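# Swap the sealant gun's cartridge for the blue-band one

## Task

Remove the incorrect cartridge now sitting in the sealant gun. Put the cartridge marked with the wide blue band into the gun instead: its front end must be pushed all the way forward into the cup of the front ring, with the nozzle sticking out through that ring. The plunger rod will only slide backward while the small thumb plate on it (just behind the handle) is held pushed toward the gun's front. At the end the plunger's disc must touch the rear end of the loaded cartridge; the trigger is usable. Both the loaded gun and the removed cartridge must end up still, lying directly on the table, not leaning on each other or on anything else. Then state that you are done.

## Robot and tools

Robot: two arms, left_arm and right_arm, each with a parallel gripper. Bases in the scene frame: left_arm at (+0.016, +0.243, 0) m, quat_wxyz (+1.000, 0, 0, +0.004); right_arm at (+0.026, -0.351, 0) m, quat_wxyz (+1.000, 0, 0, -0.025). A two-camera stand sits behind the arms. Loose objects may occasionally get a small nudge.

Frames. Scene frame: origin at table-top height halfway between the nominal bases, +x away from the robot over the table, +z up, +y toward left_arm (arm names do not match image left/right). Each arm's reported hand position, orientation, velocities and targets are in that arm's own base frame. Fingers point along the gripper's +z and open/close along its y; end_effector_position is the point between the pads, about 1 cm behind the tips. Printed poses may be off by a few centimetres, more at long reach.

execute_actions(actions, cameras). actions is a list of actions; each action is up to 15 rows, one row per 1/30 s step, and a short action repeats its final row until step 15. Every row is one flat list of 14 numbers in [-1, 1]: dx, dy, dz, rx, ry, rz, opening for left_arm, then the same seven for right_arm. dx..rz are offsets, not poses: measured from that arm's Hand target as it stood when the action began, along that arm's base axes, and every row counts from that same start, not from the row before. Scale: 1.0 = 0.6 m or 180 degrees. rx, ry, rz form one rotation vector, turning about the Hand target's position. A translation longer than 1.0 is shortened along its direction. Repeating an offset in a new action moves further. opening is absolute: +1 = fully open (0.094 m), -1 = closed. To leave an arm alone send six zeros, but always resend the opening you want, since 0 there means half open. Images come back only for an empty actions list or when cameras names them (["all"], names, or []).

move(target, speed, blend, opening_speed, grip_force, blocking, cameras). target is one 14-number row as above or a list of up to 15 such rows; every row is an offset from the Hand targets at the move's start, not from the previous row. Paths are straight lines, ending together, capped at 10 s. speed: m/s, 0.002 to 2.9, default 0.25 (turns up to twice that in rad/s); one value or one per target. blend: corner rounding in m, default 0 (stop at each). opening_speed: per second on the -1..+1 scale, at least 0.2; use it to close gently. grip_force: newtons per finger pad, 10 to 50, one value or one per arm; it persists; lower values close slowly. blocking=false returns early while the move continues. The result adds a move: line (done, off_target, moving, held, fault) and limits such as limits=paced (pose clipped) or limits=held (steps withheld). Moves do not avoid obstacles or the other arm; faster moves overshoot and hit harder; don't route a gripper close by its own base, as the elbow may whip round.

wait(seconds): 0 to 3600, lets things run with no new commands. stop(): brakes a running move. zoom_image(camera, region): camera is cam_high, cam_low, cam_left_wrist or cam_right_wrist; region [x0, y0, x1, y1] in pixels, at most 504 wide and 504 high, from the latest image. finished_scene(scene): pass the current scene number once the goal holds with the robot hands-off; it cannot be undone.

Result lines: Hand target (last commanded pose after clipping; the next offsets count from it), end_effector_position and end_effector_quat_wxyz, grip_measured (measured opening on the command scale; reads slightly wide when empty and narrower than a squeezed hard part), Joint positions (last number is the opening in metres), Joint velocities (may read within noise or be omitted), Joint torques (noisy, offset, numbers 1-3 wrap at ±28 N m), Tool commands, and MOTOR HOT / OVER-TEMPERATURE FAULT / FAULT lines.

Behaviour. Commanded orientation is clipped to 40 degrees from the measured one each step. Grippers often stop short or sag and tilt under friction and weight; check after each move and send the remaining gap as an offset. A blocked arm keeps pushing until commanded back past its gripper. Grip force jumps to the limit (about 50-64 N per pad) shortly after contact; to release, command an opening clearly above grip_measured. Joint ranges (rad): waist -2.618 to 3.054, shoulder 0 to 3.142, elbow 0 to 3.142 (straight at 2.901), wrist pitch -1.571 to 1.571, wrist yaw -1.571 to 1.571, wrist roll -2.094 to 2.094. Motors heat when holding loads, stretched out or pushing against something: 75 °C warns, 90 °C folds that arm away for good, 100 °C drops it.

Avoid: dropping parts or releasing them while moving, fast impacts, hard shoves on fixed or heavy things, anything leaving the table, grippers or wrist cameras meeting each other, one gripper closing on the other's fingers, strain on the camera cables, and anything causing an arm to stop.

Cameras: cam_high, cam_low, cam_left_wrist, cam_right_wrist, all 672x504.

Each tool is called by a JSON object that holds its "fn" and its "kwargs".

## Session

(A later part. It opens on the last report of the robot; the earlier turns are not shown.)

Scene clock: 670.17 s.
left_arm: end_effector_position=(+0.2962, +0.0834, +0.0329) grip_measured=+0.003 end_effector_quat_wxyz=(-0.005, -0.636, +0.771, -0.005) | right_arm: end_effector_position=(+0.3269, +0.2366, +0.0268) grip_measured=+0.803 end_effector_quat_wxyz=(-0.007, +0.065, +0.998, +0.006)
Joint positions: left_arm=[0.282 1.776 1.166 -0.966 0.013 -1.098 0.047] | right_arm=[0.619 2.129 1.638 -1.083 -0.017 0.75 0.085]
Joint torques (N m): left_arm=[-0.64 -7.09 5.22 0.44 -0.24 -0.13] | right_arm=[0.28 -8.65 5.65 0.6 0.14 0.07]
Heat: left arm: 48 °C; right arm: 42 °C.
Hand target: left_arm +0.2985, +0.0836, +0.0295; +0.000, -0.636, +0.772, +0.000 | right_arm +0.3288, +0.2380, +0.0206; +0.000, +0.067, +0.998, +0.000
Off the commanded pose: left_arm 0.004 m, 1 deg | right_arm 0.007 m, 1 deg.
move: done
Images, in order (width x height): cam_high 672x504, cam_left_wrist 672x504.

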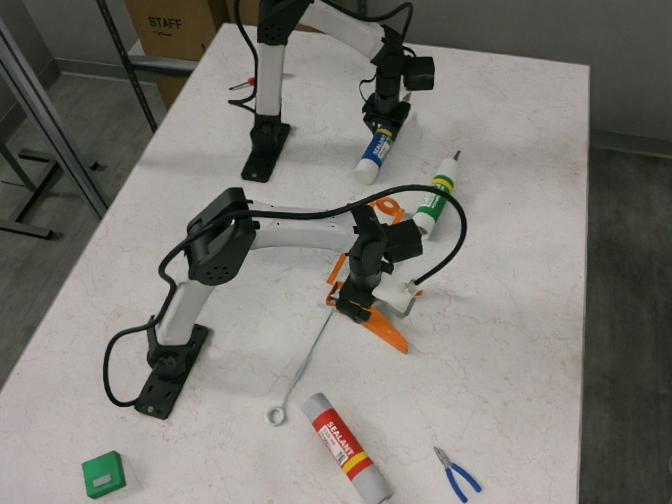

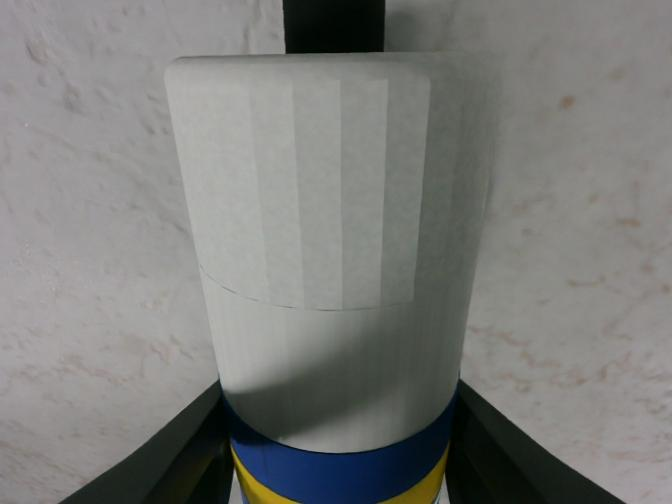

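{"fn": "move", "kwargs": {"target": [[0,0,0.13,0,0,0,-0.4,0,0,0,0,0,0,0.80],[0.031,-0.531,0.17,-0.082,0.016,0,-0.4,0,0,0,0,0,0,0.80]], "speed": [0.2,0.3], "blend": 0.03, "cameras": ["cam_left_wrist","cam_low"]}}

Scene clock: 684.23 s.
left_arm: end_effector_position=(+0.3109, -0.2237, +0.1120) grip_measured=+0.003 end_effector_quat_wxyz=(-0.095, -0.632, +0.767, -0.053) | right_arm: end_effector_position=(+0.3269, +0.2366, +0.0268) grip_measured=+0.803 end_effector_quat_wxyz=(-0.007, +0.065, +0.998, +0.006)
Joint positions: left_arm=[-0.526 1.962 1.714 -1.289 0.216 -1.908 0.047] | right_arm=[0.619 2.129 1.638 -1.083 -0.017 0.75 0.085]
Joint torques (N m): left_arm=[0.02 -11.25 10.11 0.2 0.35 -0.17] | right_arm=[0.39 -8.55 5.9 0.61 0.16 0.08]
Heat: left arm: 47 °C; right arm: 42 °C.
Hand target: left_arm +0.3171, -0.2351, +0.1316; -0.101, -0.630, +0.765, -0.083 | right_arm +0.3288, +0.2380, +0.0206; +0.000, +0.067, +0.998, +0.000
Off the commanded pose: left_arm 0.023 m, 3 deg | right_arm 0.007 m, 1 deg.
move: off_target (left_arm)
Images, in order (width x height): cam_low 672x504, cam_left_wrist 672x504.

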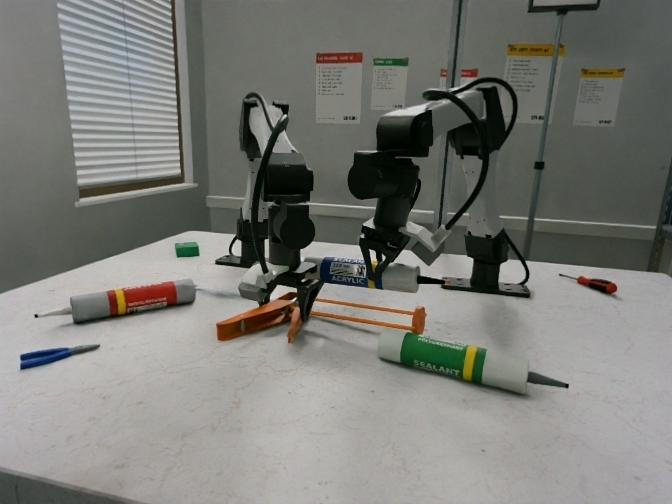

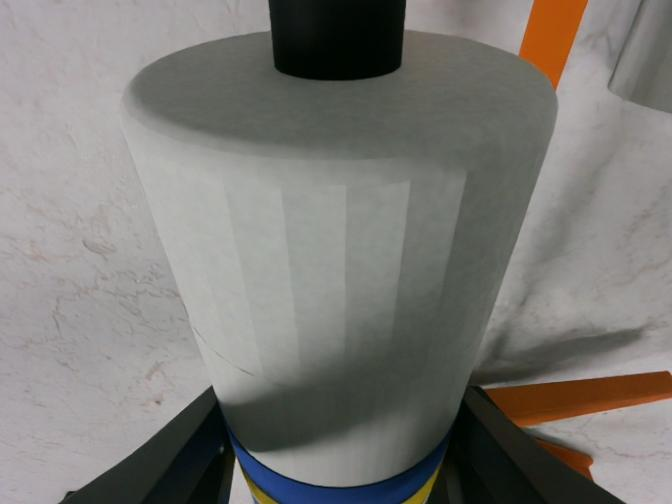

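{"fn": "zoom_image", "kwargs": {"camera": "cam_low", "region": [210, 230, 480, 400]}}

{"fn": "move", "kwargs": {"target": [0.028,-0.03,0,0,0,0,-0.4,0,0,0,0,0,0,0.80], "speed": 0.2, "cameras": ["cam_left_wrist","cam_high","cam_low"]}}

Scaled by 1.867.

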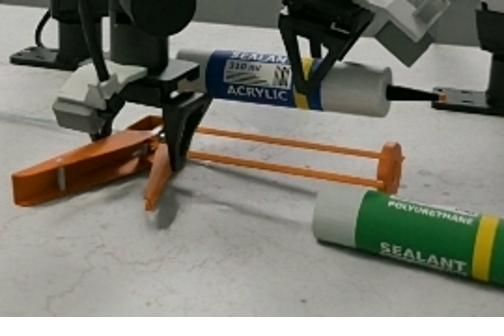

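Scene clock: 693.87 s.
left_arm: end_effector_position=(+0.3231, -0.2368, +0.1116) grip_measured=+0.003 end_effector_quat_wxyz=(-0.099, -0.631, +0.768, -0.041) | right_arm: end_effector_position=(+0.3278, +0.2364, +0.0268) grip_measured=+0.802 end_effector_quat_wxyz=(-0.004, +0.066, +0.998, +0.005)
Joint positions: left_arm=[-0.539 2.06 1.856 -1.356 0.216 -1.917 0.047] | right_arm=[0.619 2.129 1.638 -1.08 -0.013 0.752 0.085]
Joint torques (N m): left_arm=[-0.31 -11.9 10.1 0.41 0.3 -0.27] | right_arm=[0.4 -8.68 5.82 0.59 0.12 0.06]
Heat: left arm: 48 °C; right arm: 43 °C.
Hand target: left_arm +0.3338, -0.2531, +0.1316; -0.101, -0.630, +0.765, -0.083 | right_arm +0.3288, +0.2380, +0.0206; +0.000, +0.067, +0.998, +0.000
Off the commanded pose: left_arm 0.028 m, 5 deg | right_arm 0.006 m, 1 deg.
move: off_target (left_arm)
Images, in order (width x height): cam_high 672x504, cam_low 672x504, cam_left_wrist 672x504.

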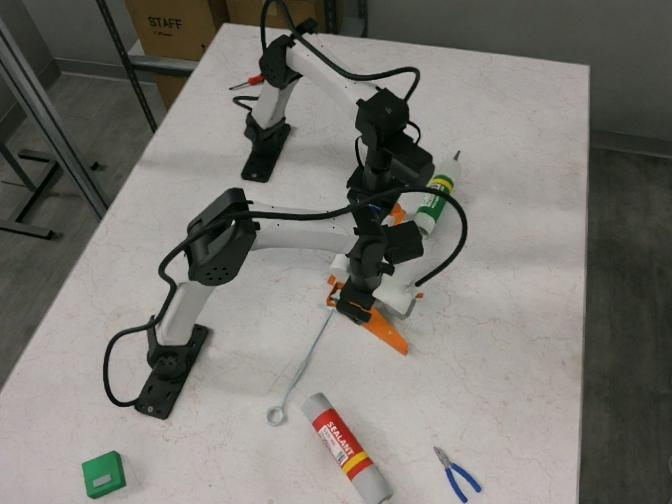

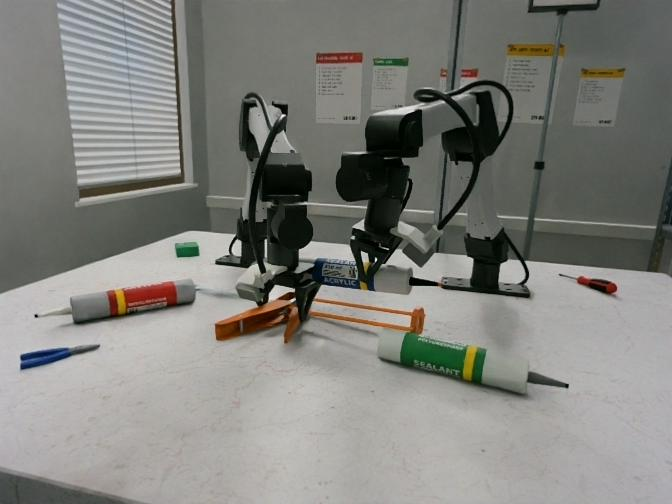

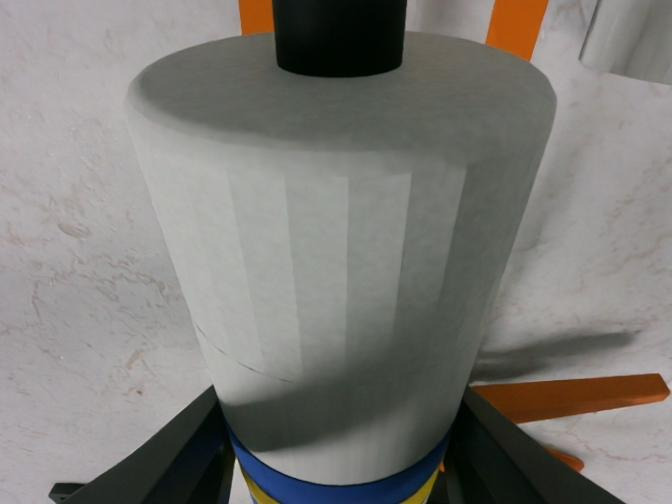

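{"fn": "zoom_image", "kwargs": {"camera": "cam_left_wrist", "region": [200, 0, 600, 100]}}

{"fn": "zoom_image", "kwargs": {"camera": "cam_low", "region": [290, 230, 450, 350]}}

Scaled by 1.260.

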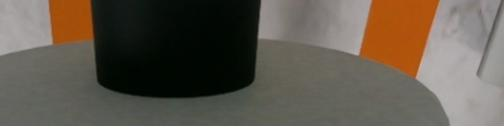

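Scaled by 3.150.

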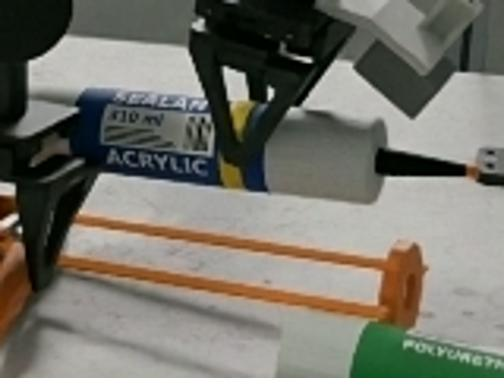

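{"fn": "move", "kwargs": {"target": [0.014,-0.0,-0.012,-0.0038,-0.0196,0.004,-0.4,0,0,0,0,0,0,0.80], "speed": 0.2, "cameras": ["cam_left_wrist","cam_low"]}}

{"fn": "zoom_image", "kwargs": {"camera": "cam_low", "region": [290, 230, 450, 350]}}

Scene clock: 728.00 s.
left_arm: end_effector_position=(+0.3236, -0.2384, +0.1024) grip_measured=+0.003 end_effector_quat_wxyz=(-0.097, -0.630, +0.770, -0.043) | right_arm: end_effector_position=(+0.3278, +0.2364, +0.0268) grip_measured=+0.802 end_effector_quat_wxyz=(-0.004, +0.067, +0.998, +0.005)
Joint positions: left_arm=[-0.544 2.06 1.82 -1.314 0.212 -1.917 0.047] | right_arm=[0.619 2.129 1.638 -1.08 -0.013 0.753 0.085]
Joint torques (N m): left_arm=[0.35 -15.35 7.24 1 0.16 -0.35] | right_arm=[0.32 -8.43 5.9 0.53 0.11 0.1]
Heat: left arm: 55 °C; right arm: 44 °C.
Hand target: left_arm +0.3423, -0.2531, +0.1244; -0.081, -0.632, +0.763, -0.108 | right_arm +0.3288, +0.2381, +0.0206; +0.000, +0.067, +0.998, +0.000
Off the commanded pose: left_arm 0.032 m, 8 deg | right_arm 0.006 m, 1 deg.
move: off_target (left_arm)
Images, in order (width x height): cam_low 672x504, cam_left_wrist 672x504.

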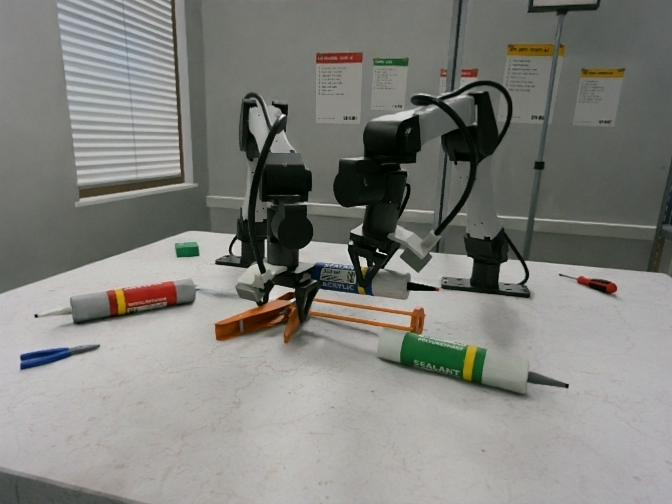

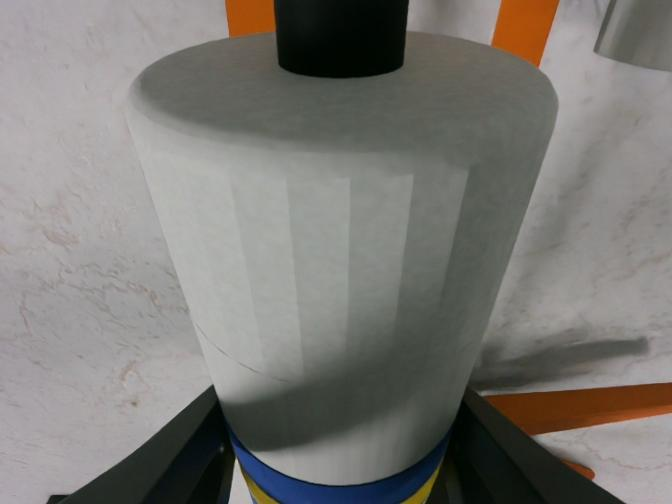

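Scaled by 3.150.

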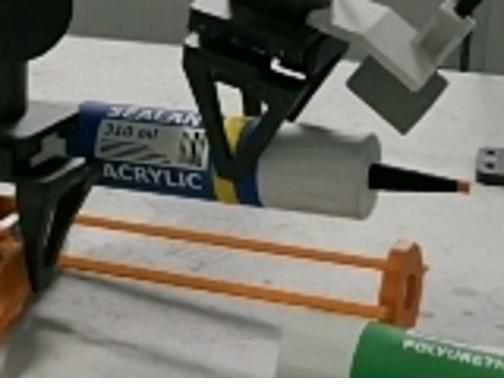

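{"fn": "move", "kwargs": {"target": [[-0.04,0.10,0.0,0.0038,0.0196,-0.004,-0.4,0,0,0,0,0,0,0.80],[-0.04,0.10,0.0,0.0038,0.0196,-0.004,-0.4,0,0,0,0,0,0,1.0],[-0.04,0.10,0.0,0.0038,0.0196,-0.004,-0.4,0,0,0.25,0,0,0,1.0],[-0.04,0.10,0.0,0.0038,0.0196,-0.004,-0.4,0,-0.35,0.25,0,0,0,1.0]], "speed": [0.15,0.2,0.3,0.3], "cameras": ["cam_left_wrist","cam_low","cam_high"]}}

Scene clock: 740.80 s.
left_arm: end_effector_position=(+0.3169, -0.1867, +0.0987) grip_measured=+0.003 end_effector_quat_wxyz=(-0.097, -0.635, +0.765, -0.042) | right_arm: end_effector_position=(+0.3264, +0.0305, +0.1649) grip_measured=+0.998 end_effector_quat_wxyz=(-0.019, +0.068, +0.998, -0.004)
Joint positions: left_arm=[-0.433 1.945 1.64 -1.274 0.212 -1.817 0.047] | right_arm=[0.094 1.835 1.772 -1.546 0.002 0.23 0.094]
Joint torques (N m): left_arm=[0.92 -15.68 6.86 0.21 0.41 0.03] | right_arm=[-1.25 -9.32 5.82 0.54 -0.01 -0.11]
Heat: left arm: 58 °C; right arm: 44 °C.
Hand target: left_arm +0.3182, -0.1930, +0.1243; -0.101, -0.630, +0.765, -0.083 | right_arm +0.3288, +0.0281, +0.1707; +0.000, +0.067, +0.998, +0.000
Off the commanded pose: left_arm 0.026 m, 5 deg | right_arm 0.007 m, 2 deg.
move: off_target (left_arm)
Images, in order (width x height): cam_high 672x504, cam_low 672x504, cam_left_wrist 672x504.

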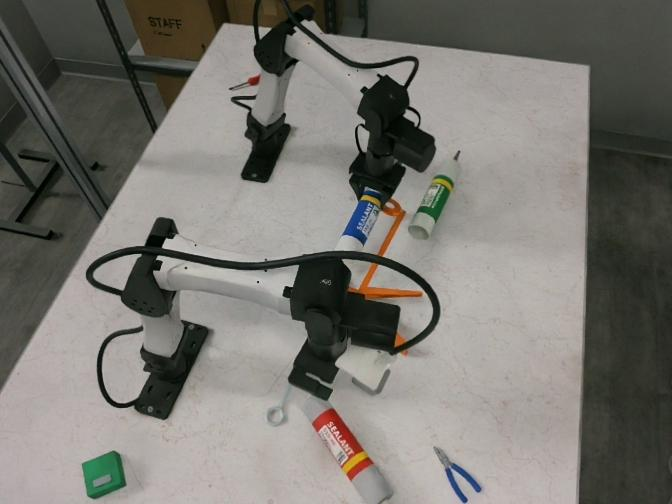

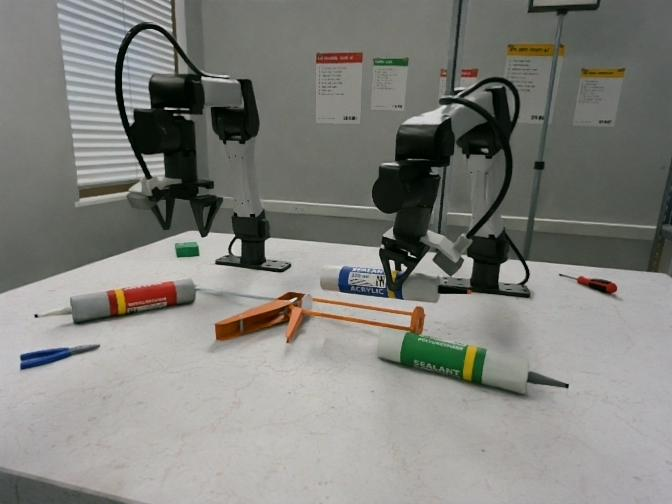

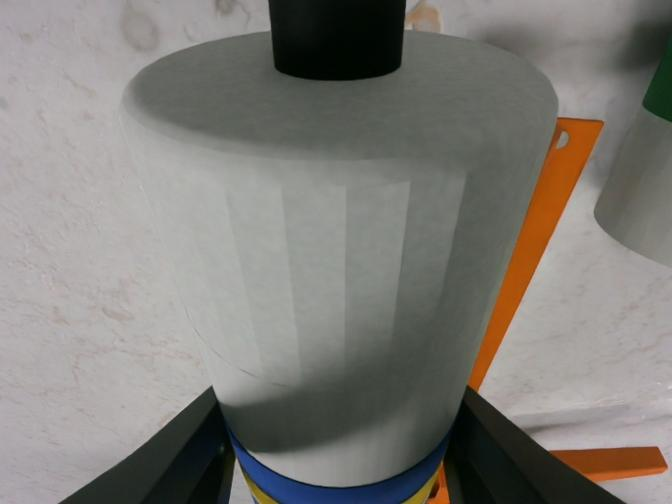

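{"fn": "move", "kwargs": {"target": [0.018,-0.165,0,-0.0038,-0.0196,0.004,-0.4,0,0,0,0,0,0,1.0], "speed": 0.2, "cameras": ["cam_left_wrist","cam_low","cam_high"]}}

{"fn": "zoom_image", "kwargs": {"camera": "cam_low", "region": [290, 230, 450, 350]}}

{"fn": "zoom_image", "kwargs": {"camera": "cam_high", "region": [310, 150, 470, 370]}}

Scene clock: 764.10 s.
left_arm: end_effector_position=(+0.3181, -0.2783, +0.1028) grip_measured=+0.003 end_effector_quat_wxyz=(-0.081, -0.634, +0.766, -0.068) | right_arm: end_effector_position=(+0.3265, +0.0305, +0.1649) grip_measured=+0.998 end_effector_quat_wxyz=(-0.019, +0.067, +0.998, -0.004)
Joint positions: left_arm=[-0.641 2.067 1.831 -1.239 0.19 -2.033 0.047] | right_arm=[0.094 1.835 1.772 -1.545 0.002 0.229 0.094]
Joint torques (N m): left_arm=[-0.06 -12.44 10.39 0.53 0.14 -0.13] | right_arm=[-1.33 -9.33 5.6 0.56 -0.04 -0.11]
Heat: left arm: 59 °C; right arm: 42 °C.
Hand target: left_arm +0.3291, -0.2920, +0.1244; -0.081, -0.632, +0.764, -0.108 | right_arm +0.3288, +0.0281, +0.1707; +0.000, +0.067, +0.998, +0.000
Off the commanded pose: left_arm 0.028 m, 5 deg | right_arm 0.007 m, 2 deg.
move: off_target (left_arm)
Images, in order (width x height): cam_high 672x504, cam_low 672x504, cam_left_wrist 672x504.

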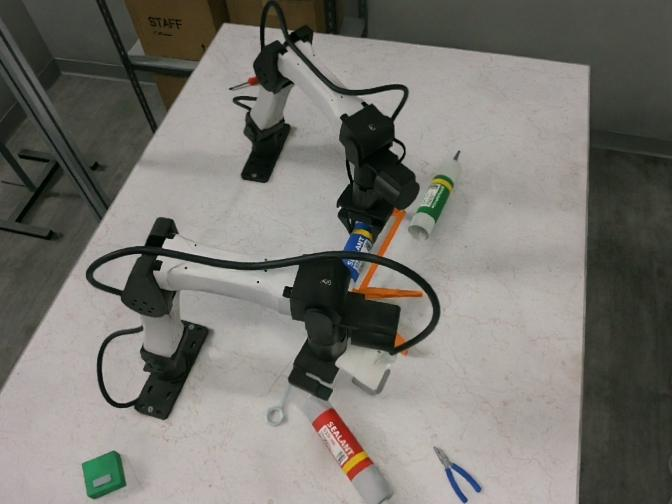

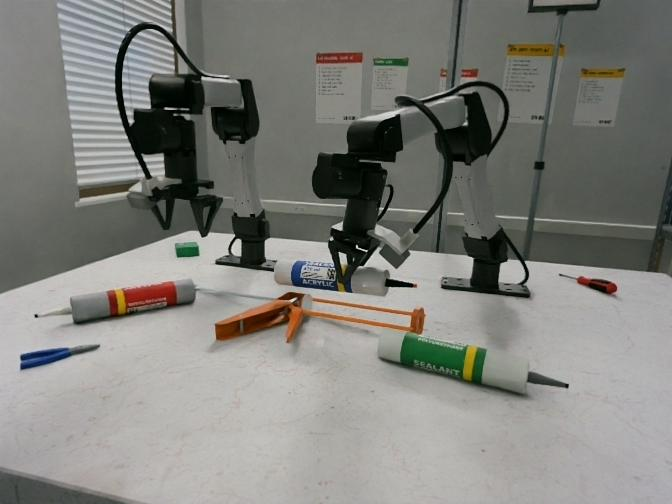

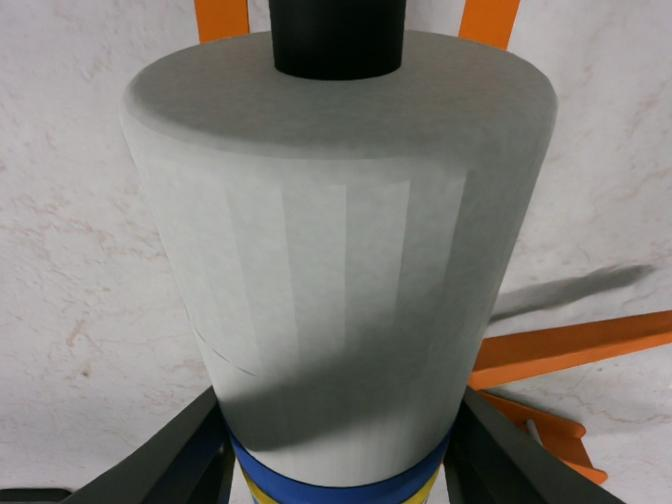

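Scaled by 3.150.

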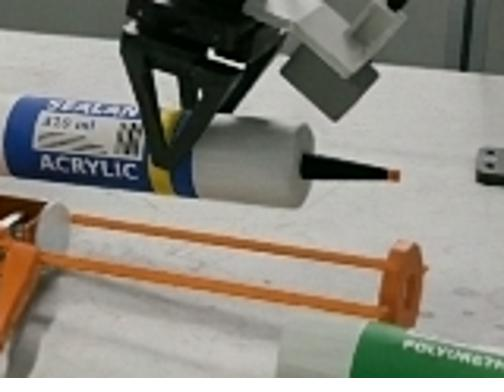

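Scaled by 2.291.

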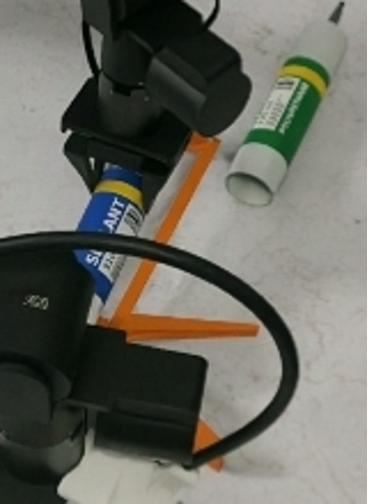

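{"fn": "move", "kwargs": {"target": [[0.002,-0.028,0,0,0,0,-0.4,0,0,0,0,0,0,1.0],[0.002,-0.028,-0.045,0,0,0,-0.4,0,0,0,0,0,0,1.0]], "speed": 0.12, "blend": 0.01, "cameras": ["cam_left_wrist","cam_low"]}}

{"fn": "zoom_image", "kwargs": {"camera": "cam_low", "region": [290, 230, 450, 350]}}

Scene clock: 775.97 s.
left_arm: end_effector_position=(+0.3224, -0.2974, +0.0854) grip_measured=+0.003 end_effector_quat_wxyz=(-0.079, -0.633, +0.766, -0.074) | right_arm: end_effector_position=(+0.3265, +0.0305, +0.1649) grip_measured=+0.998 end_effector_quat_wxyz=(-0.019, +0.067, +0.998, -0.004)
Joint positions: left_arm=[-0.672 2.12 1.84 -1.178 0.185 -2.064 0.047] | right_arm=[0.094 1.835 1.772 -1.545 0.002 0.229 0.094]
Joint torques (N m): left_arm=[-0.03 -13.08 7.08 0.78 0.19 -0.14] | right_arm=[-1.22 -9.57 5.5 0.57 -0.01 -0.12]
Heat: left arm: 58 °C; right arm: 41 °C.
Hand target: left_arm +0.3302, -0.3089, +0.0974; -0.081, -0.632, +0.764, -0.108 | right_arm +0.3288, +0.0281, +0.1707; +0.000, +0.067, +0.998, +0.000
Off the commanded pose: left_arm 0.018 m, 4 deg | right_arm 0.007 m, 2 deg.
move: off_target (left_arm); blend cut to 0.0089 m at target 1
Images, in order (width x height): cam_low 672x504, cam_left_wrist 672x504.

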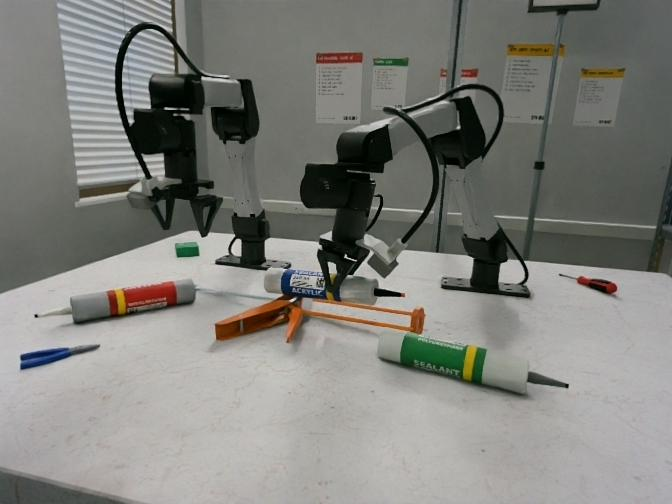

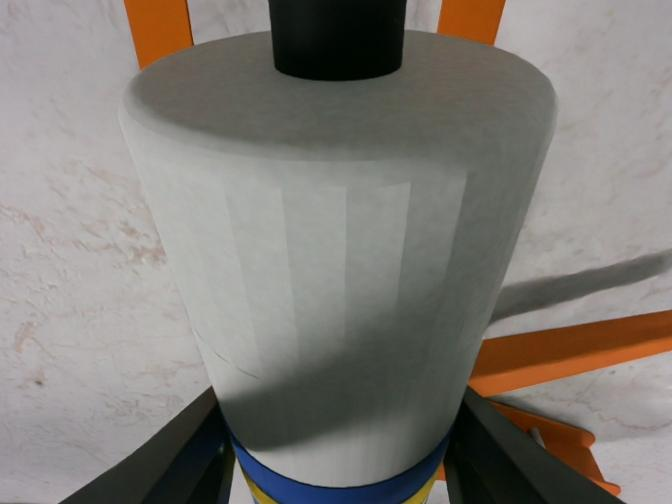

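Scaled by 3.150.

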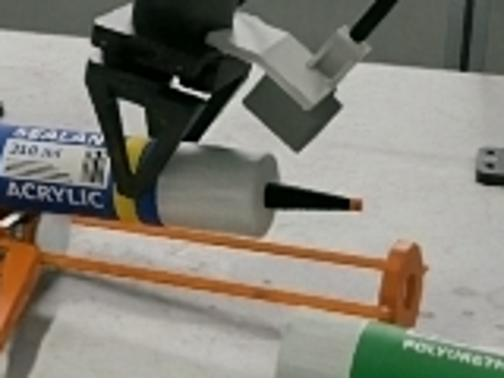

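{"fn": "move", "kwargs": {"target": [-0.0065,0.0,-0.012,-0.0545,0.0105,0,-0.4,0,0,0,0,0,0,1.0], "speed": 0.15, "cameras": ["cam_left_wrist","cam_low"]}}

{"fn": "zoom_image", "kwargs": {"camera": "cam_low", "region": [240, 230, 450, 350]}}

Scene clock: 796.03 s.
left_arm: end_effector_position=(+0.3242, -0.2994, +0.0650) grip_measured=+0.003 end_effector_quat_wxyz=(-0.137, -0.638, +0.748, -0.122) | right_arm: end_effector_position=(+0.3265, +0.0305, +0.1649) grip_measured=+0.998 end_effector_quat_wxyz=(-0.019, +0.067, +0.998, -0.004)
Joint positions: left_arm=[-0.619 2.074 1.656 -0.975 0.325 -2.06 0.047] | right_arm=[0.094 1.835 1.772 -1.545 0.002 0.229 0.094]
Joint torques (N m): left_arm=[0.23 -16.17 6.39 0.78 0.41 0] | right_arm=[-1.2 -9.37 5.61 0.55 -0.02 -0.11]
Heat: left arm: 59 °C; right arm: 42 °C.
Hand target: left_arm +0.3263, -0.3089, +0.0902; -0.147, -0.624, +0.750, -0.162 | right_arm +0.3288, +0.0281, +0.1707; +0.000, +0.067, +0.998, +0.000
Off the commanded pose: left_arm 0.027 m, 5 deg | right_arm 0.007 m, 2 deg.
move: off_target (left_arm)
Images, in order (width x height): cam_low 672x504, cam_left_wrist 672x504.

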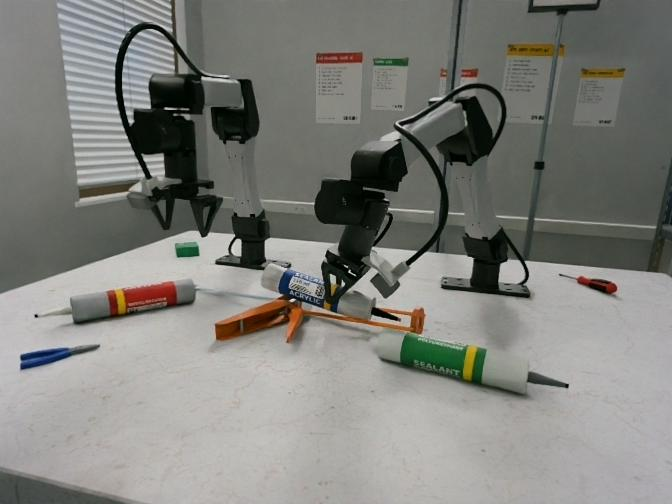

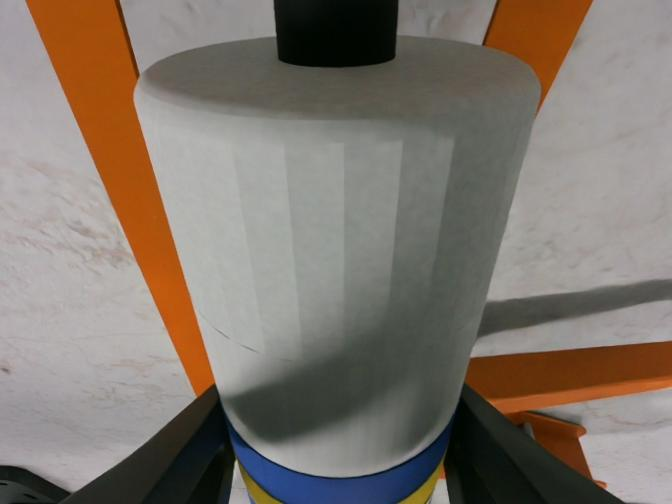

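Scaled by 2.400.

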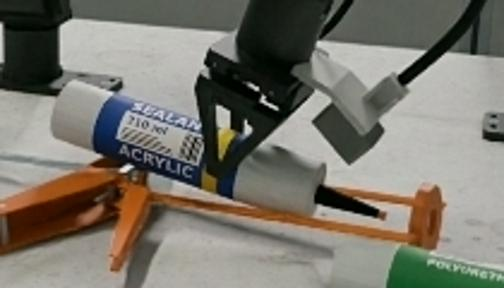

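{"fn": "move", "kwargs": {"target": [[-0.0085,0.001,0.005,0,0,0,-0.4,0,0,0,0,0,0,1.0],[-0.0035,0.030,0.004,0,0,0,-0.4,0,0,0,0,0,0,1.0]], "speed": 0.08, "blend": 0.003, "cameras": ["cam_left_wrist","cam_low"]}}

{"fn": "zoom_image", "kwargs": {"camera": "cam_low", "region": [330, 260, 450, 350]}}

Scene clock: 806.33 s.
left_arm: end_effector_position=(+0.3234, -0.2849, +0.0645) grip_measured=+0.003 end_effector_quat_wxyz=(-0.139, -0.638, +0.747, -0.126) | right_arm: end_effector_position=(+0.3265, +0.0305, +0.1649) grip_measured=+0.998 end_effector_quat_wxyz=(-0.019, +0.067, +0.998, -0.004)
Joint positions: left_arm=[-0.589 2.037 1.597 -0.957 0.336 -2.031 0.047] | right_arm=[0.094 1.835 1.772 -1.545 0.002 0.229 0.094]
Joint torques (N m): left_arm=[0.75 -16.64 6.43 0.58 0.41 0.1] | right_arm=[-1.26 -9.54 5.74 0.56 -0.04 -0.1]
Heat: left arm: 60 °C; right arm: 42 °C.
Hand target: left_arm +0.3242, -0.2909, +0.0925; -0.147, -0.624, +0.750, -0.162 | right_arm +0.3288, +0.0281, +0.1707; +0.000, +0.067, +0.998, +0.000
Off the commanded pose: left_arm 0.029 m, 5 deg | right_arm 0.007 m, 2 deg.
move: off_target (left_arm); blend cut to 0.0028 m at target 1
Images, in order (width x height): cam_low 672x504, cam_left_wrist 672x504.

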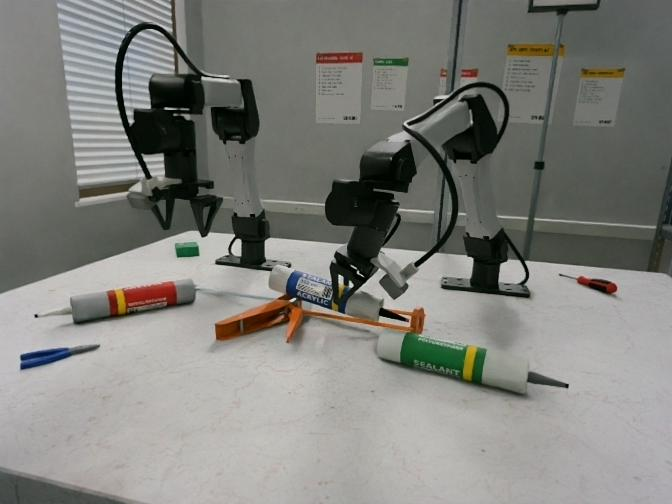

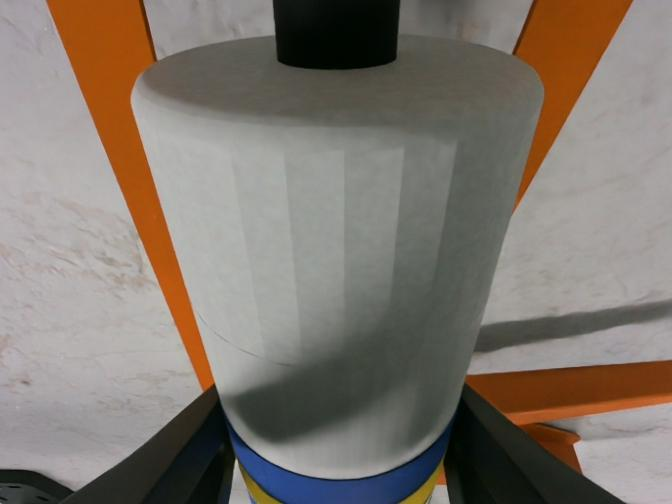

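Scaled by 4.200.

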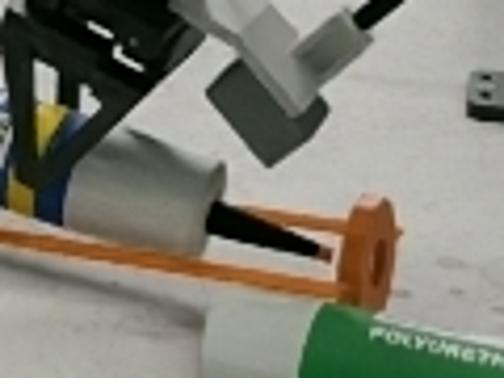

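{"fn": "move", "kwargs": {"target": [[0.0,0.0,0.01,0,0,0,-0.4,0,0,0,0,0,0,1.0],[0.007,0.036,0.01,0,0,0,-0.4,0,0,0,0,0,0,1.0]], "speed": 0.08, "cameras": ["cam_left_wrist","cam_low"]}}

{"fn": "zoom_image", "kwargs": {"camera": "cam_low", "region": [330, 260, 450, 350]}}

Scene clock: 815.63 s.
left_arm: end_effector_position=(+0.3269, -0.2614, +0.0663) grip_measured=+0.003 end_effector_quat_wxyz=(-0.138, -0.637, +0.749, -0.119) | right_arm: end_effector_position=(+0.3265, +0.0305, +0.1649) grip_measured=+0.998 end_effector_quat_wxyz=(-0.019, +0.067, +0.998, -0.004)
Joint positions: left_arm=[-0.536 2.015 1.575 -0.989 0.338 -1.97 0.047] | right_arm=[0.094 1.835 1.772 -1.545 0.002 0.229 0.094]
Joint torques (N m): left_arm=[0.77 -16.96 6.94 0.49 0.53 0.08] | right_arm=[-1.25 -9.54 5.71 0.54 -0.03 -0.1]
Heat: left arm: 66 °C; right arm: 42 °C.
Hand target: left_arm +0.3284, -0.2693, +0.0986; -0.147, -0.624, +0.750, -0.162 | right_arm +0.3288, +0.0281, +0.1707; +0.000, +0.067, +0.998, +0.000
Off the commanded pose: left_arm 0.033 m, 5 deg | right_arm 0.007 m, 2 deg.
move: off_target (left_arm)
Images, in order (width x height): cam_low 672x504, cam_left_wrist 672x504.

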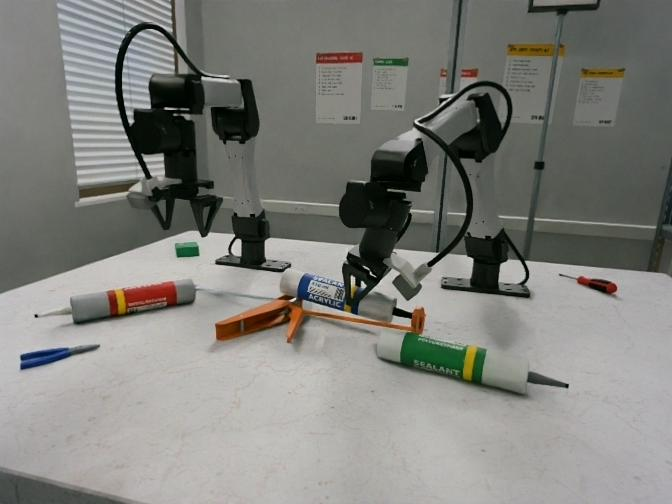

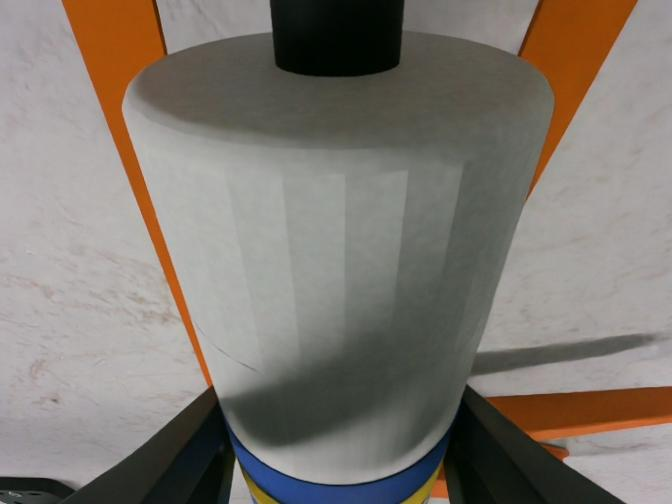

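Scaled by 4.200.

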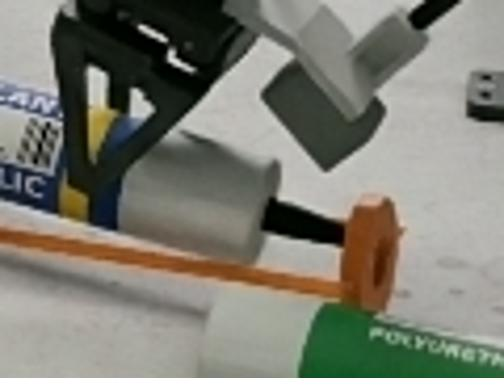

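{"fn": "move", "kwargs": {"target": [0.01,0.041,-0.006,0.02,-0.004,0,-0.4,0,0,0,0,0,0,1.0], "speed": 0.1, "cameras": ["cam_left_wrist","cam_low"]}}

{"fn": "zoom_image", "kwargs": {"camera": "cam_low", "region": [330, 260, 450, 350]}}

Scene clock: 822.57 s.
left_arm: end_effector_position=(+0.3316, -0.2422, +0.0642) grip_measured=+0.003 end_effector_quat_wxyz=(-0.126, -0.635, +0.755, -0.108) | right_arm: end_effector_position=(+0.3265, +0.0305, +0.1649) grip_measured=+0.998 end_effector_quat_wxyz=(-0.019, +0.067, +0.998, -0.004)
Joint positions: left_arm=[-0.5 2.012 1.571 -1.016 0.314 -1.917 0.047] | right_arm=[0.094 1.835 1.772 -1.545 0.002 0.229 0.094]
Joint torques (N m): left_arm=[0.83 -17.24 7.12 0.33 0.28 0.04] | right_arm=[-1.25 -9.48 5.68 0.55 -0.06 -0.11]
Heat: left arm: 69 °C; right arm: 42 °C.
Hand target: left_arm +0.3345, -0.2446, +0.0949; -0.123, -0.628, +0.756, -0.142 | right_arm +0.3288, +0.0281, +0.1707; +0.000, +0.067, +0.998, +0.000
Off the commanded pose: left_arm 0.031 m, 4 deg | right_arm 0.007 m, 2 deg.
move: off_target (left_arm)
Images, in order (width x height): cam_low 672x504, cam_left_wrist 672x504.

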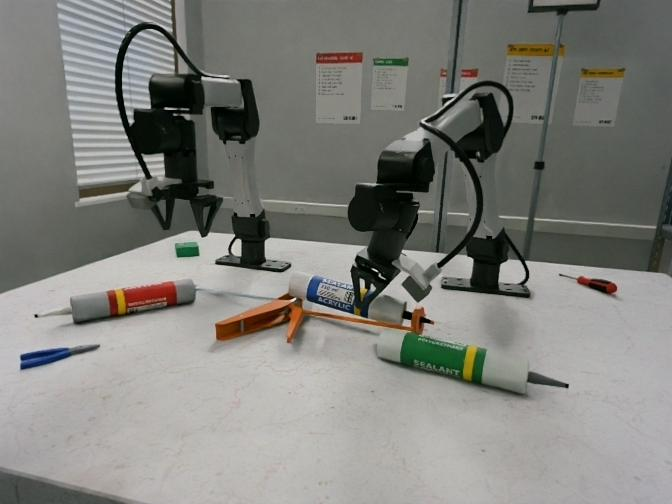

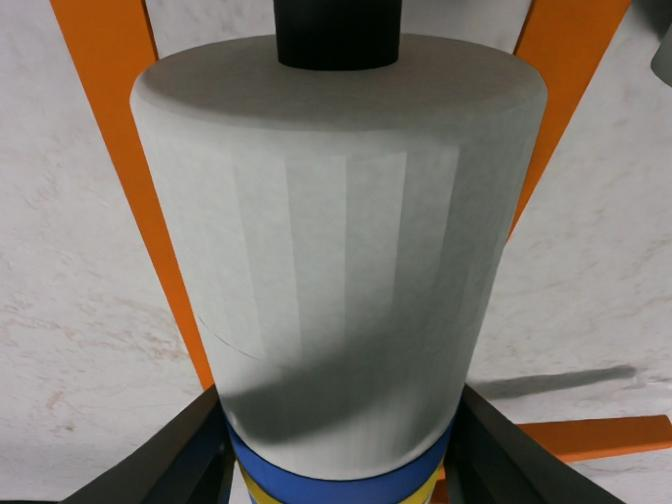

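Scaled by 4.200.

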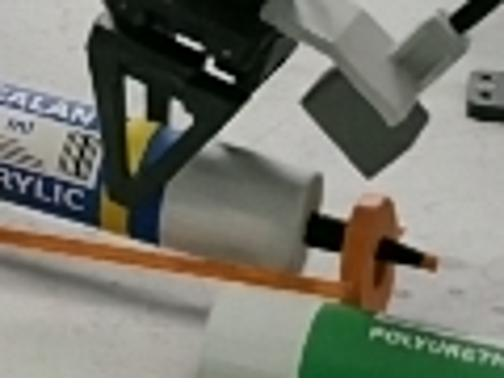

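{"fn": "move", "kwargs": {"target": [[0.0033,0.0163,-0.006,0,0,0,-0.4,0,0,0,0,0,0,1.0],[0.0050,0.024,-0.043,0.06,-0.0115,0,-0.4,0,0,0,0,0,0,1.0]], "speed": 0.1, "blend": 0.004, "cameras": ["cam_left_wrist","cam_low"]}}

{"fn": "zoom_image", "kwargs": {"camera": "cam_low", "region": [270, 250, 450, 350]}}

Scene clock: 832.37 s.
left_arm: end_effector_position=(+0.3343, -0.2294, +0.0572) grip_measured=+0.003 end_effector_quat_wxyz=(-0.064, -0.639, +0.763, -0.080) | right_arm: end_effector_position=(+0.3265, +0.0305, +0.1649) grip_measured=+0.998 end_effector_quat_wxyz=(-0.019, +0.067, +0.998, -0.004)
Joint positions: left_arm=[-0.527 2.005 1.558 -1.016 0.175 -1.931 0.047] | right_arm=[0.094 1.835 1.772 -1.545 0.002 0.229 0.094]
Joint torques (N m): left_arm=[-0.4 -11.44 8.32 0.22 -0.29 0.03] | right_arm=[-1.25 -9.5 5.57 0.53 -0.03 -0.1]
Heat: left arm: 67 °C; right arm: 42 °C.
Hand target: left_arm +0.3374, -0.2303, +0.0691; -0.049, -0.633, +0.768, -0.082 | right_arm +0.3288, +0.0281, +0.1707; +0.000, +0.067, +0.998, +0.000
Off the commanded pose: left_arm 0.012 m, 2 deg | right_arm 0.007 m, 2 deg.
move: off_target (left_arm)
Images, in order (width x height): cam_low 672x504, cam_left_wrist 672x504.

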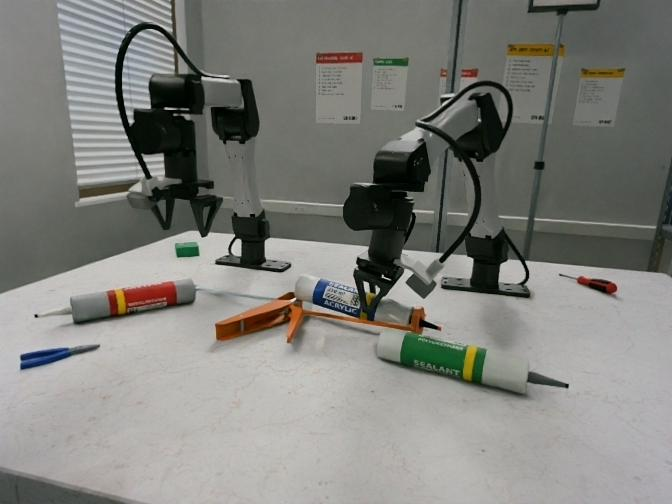

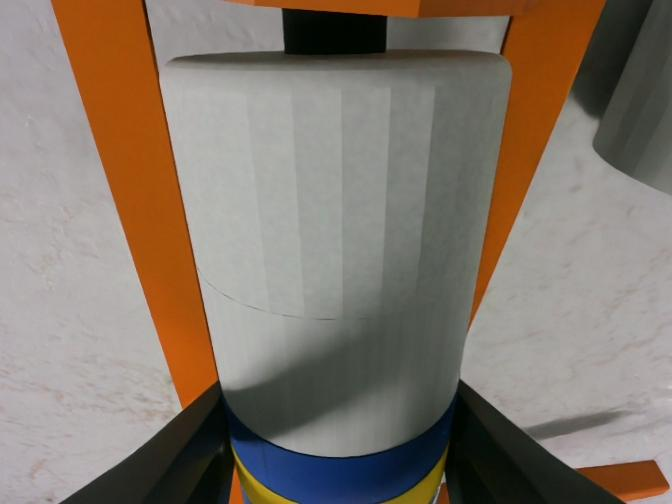

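Scaled by 2.800.

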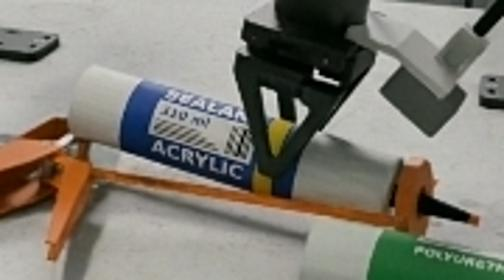

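{"fn": "move", "kwargs": {"target": [[0.002,0.0098,-0.004,0,0,0,-0.4,0,0,0,0,0,0,1.0],[0.0027,0.0135,-0.030,0.05,-0.0097,0,-0.4,0,0,0,0,0,0,1.0]], "speed": 0.08, "blend": 0.003, "cameras": ["cam_left_wrist","cam_low"]}}

{"fn": "zoom_image", "kwargs": {"camera": "cam_low", "region": [270, 250, 450, 350]}}

Scene clock: 840.63 s.
left_arm: end_effector_position=(+0.3373, -0.2244, +0.0485) grip_measured=+0.003 end_effector_quat_wxyz=(-0.004, -0.641, +0.767, -0.044) | right_arm: end_effector_position=(+0.3265, +0.0305, +0.1649) grip_measured=+0.998 end_effector_quat_wxyz=(-0.019, +0.067, +0.998, -0.004)
Joint positions: left_arm=[-0.573 2.037 1.582 -1.035 0.033 -1.967 0.047] | right_arm=[0.094 1.835 1.772 -1.545 0.002 0.229 0.094]
Joint torques (N m): left_arm=[-0.24 -9.58 8.06 0.15 -0.42 0.08] | right_arm=[-1.11 -9.39 5.65 0.52 -0.04 -0.09]
Heat: left arm: 64 °C; right arm: 42 °C.
Hand target: left_arm +0.3391, -0.2222, +0.0512; +0.012, -0.634, +0.772, -0.031 | right_arm +0.3288, +0.0281, +0.1707; +0.000, +0.067, +0.998, +0.000
Off the commanded pose: left_arm 0.004 m, 3 deg | right_arm 0.007 m, 2 deg.
move: off_target (left_arm)
Images, in order (width x height): cam_low 672x504, cam_left_wrist 672x504.

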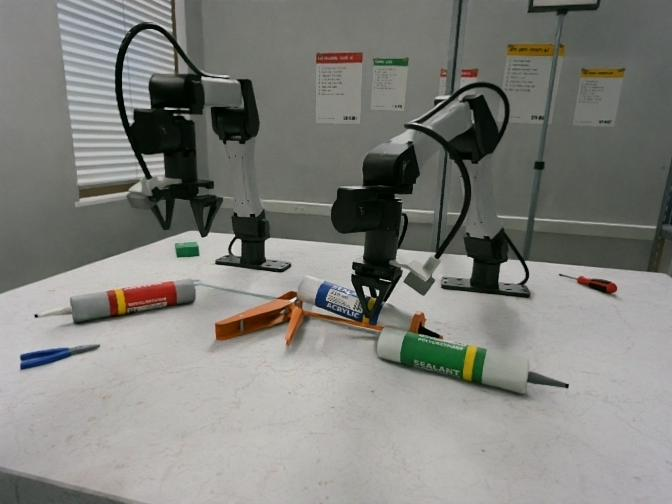

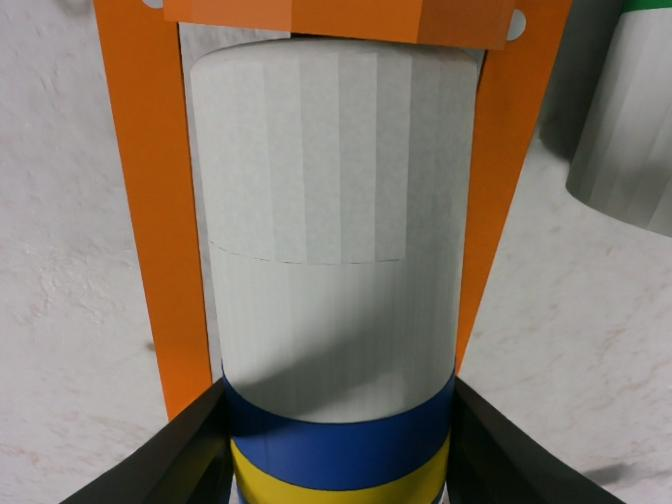

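Scaled by 2.800.

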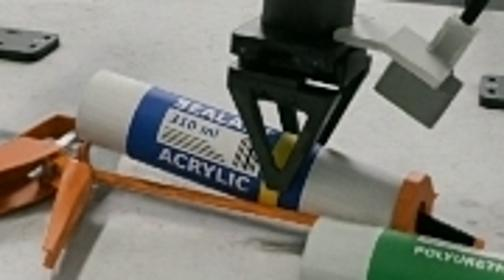

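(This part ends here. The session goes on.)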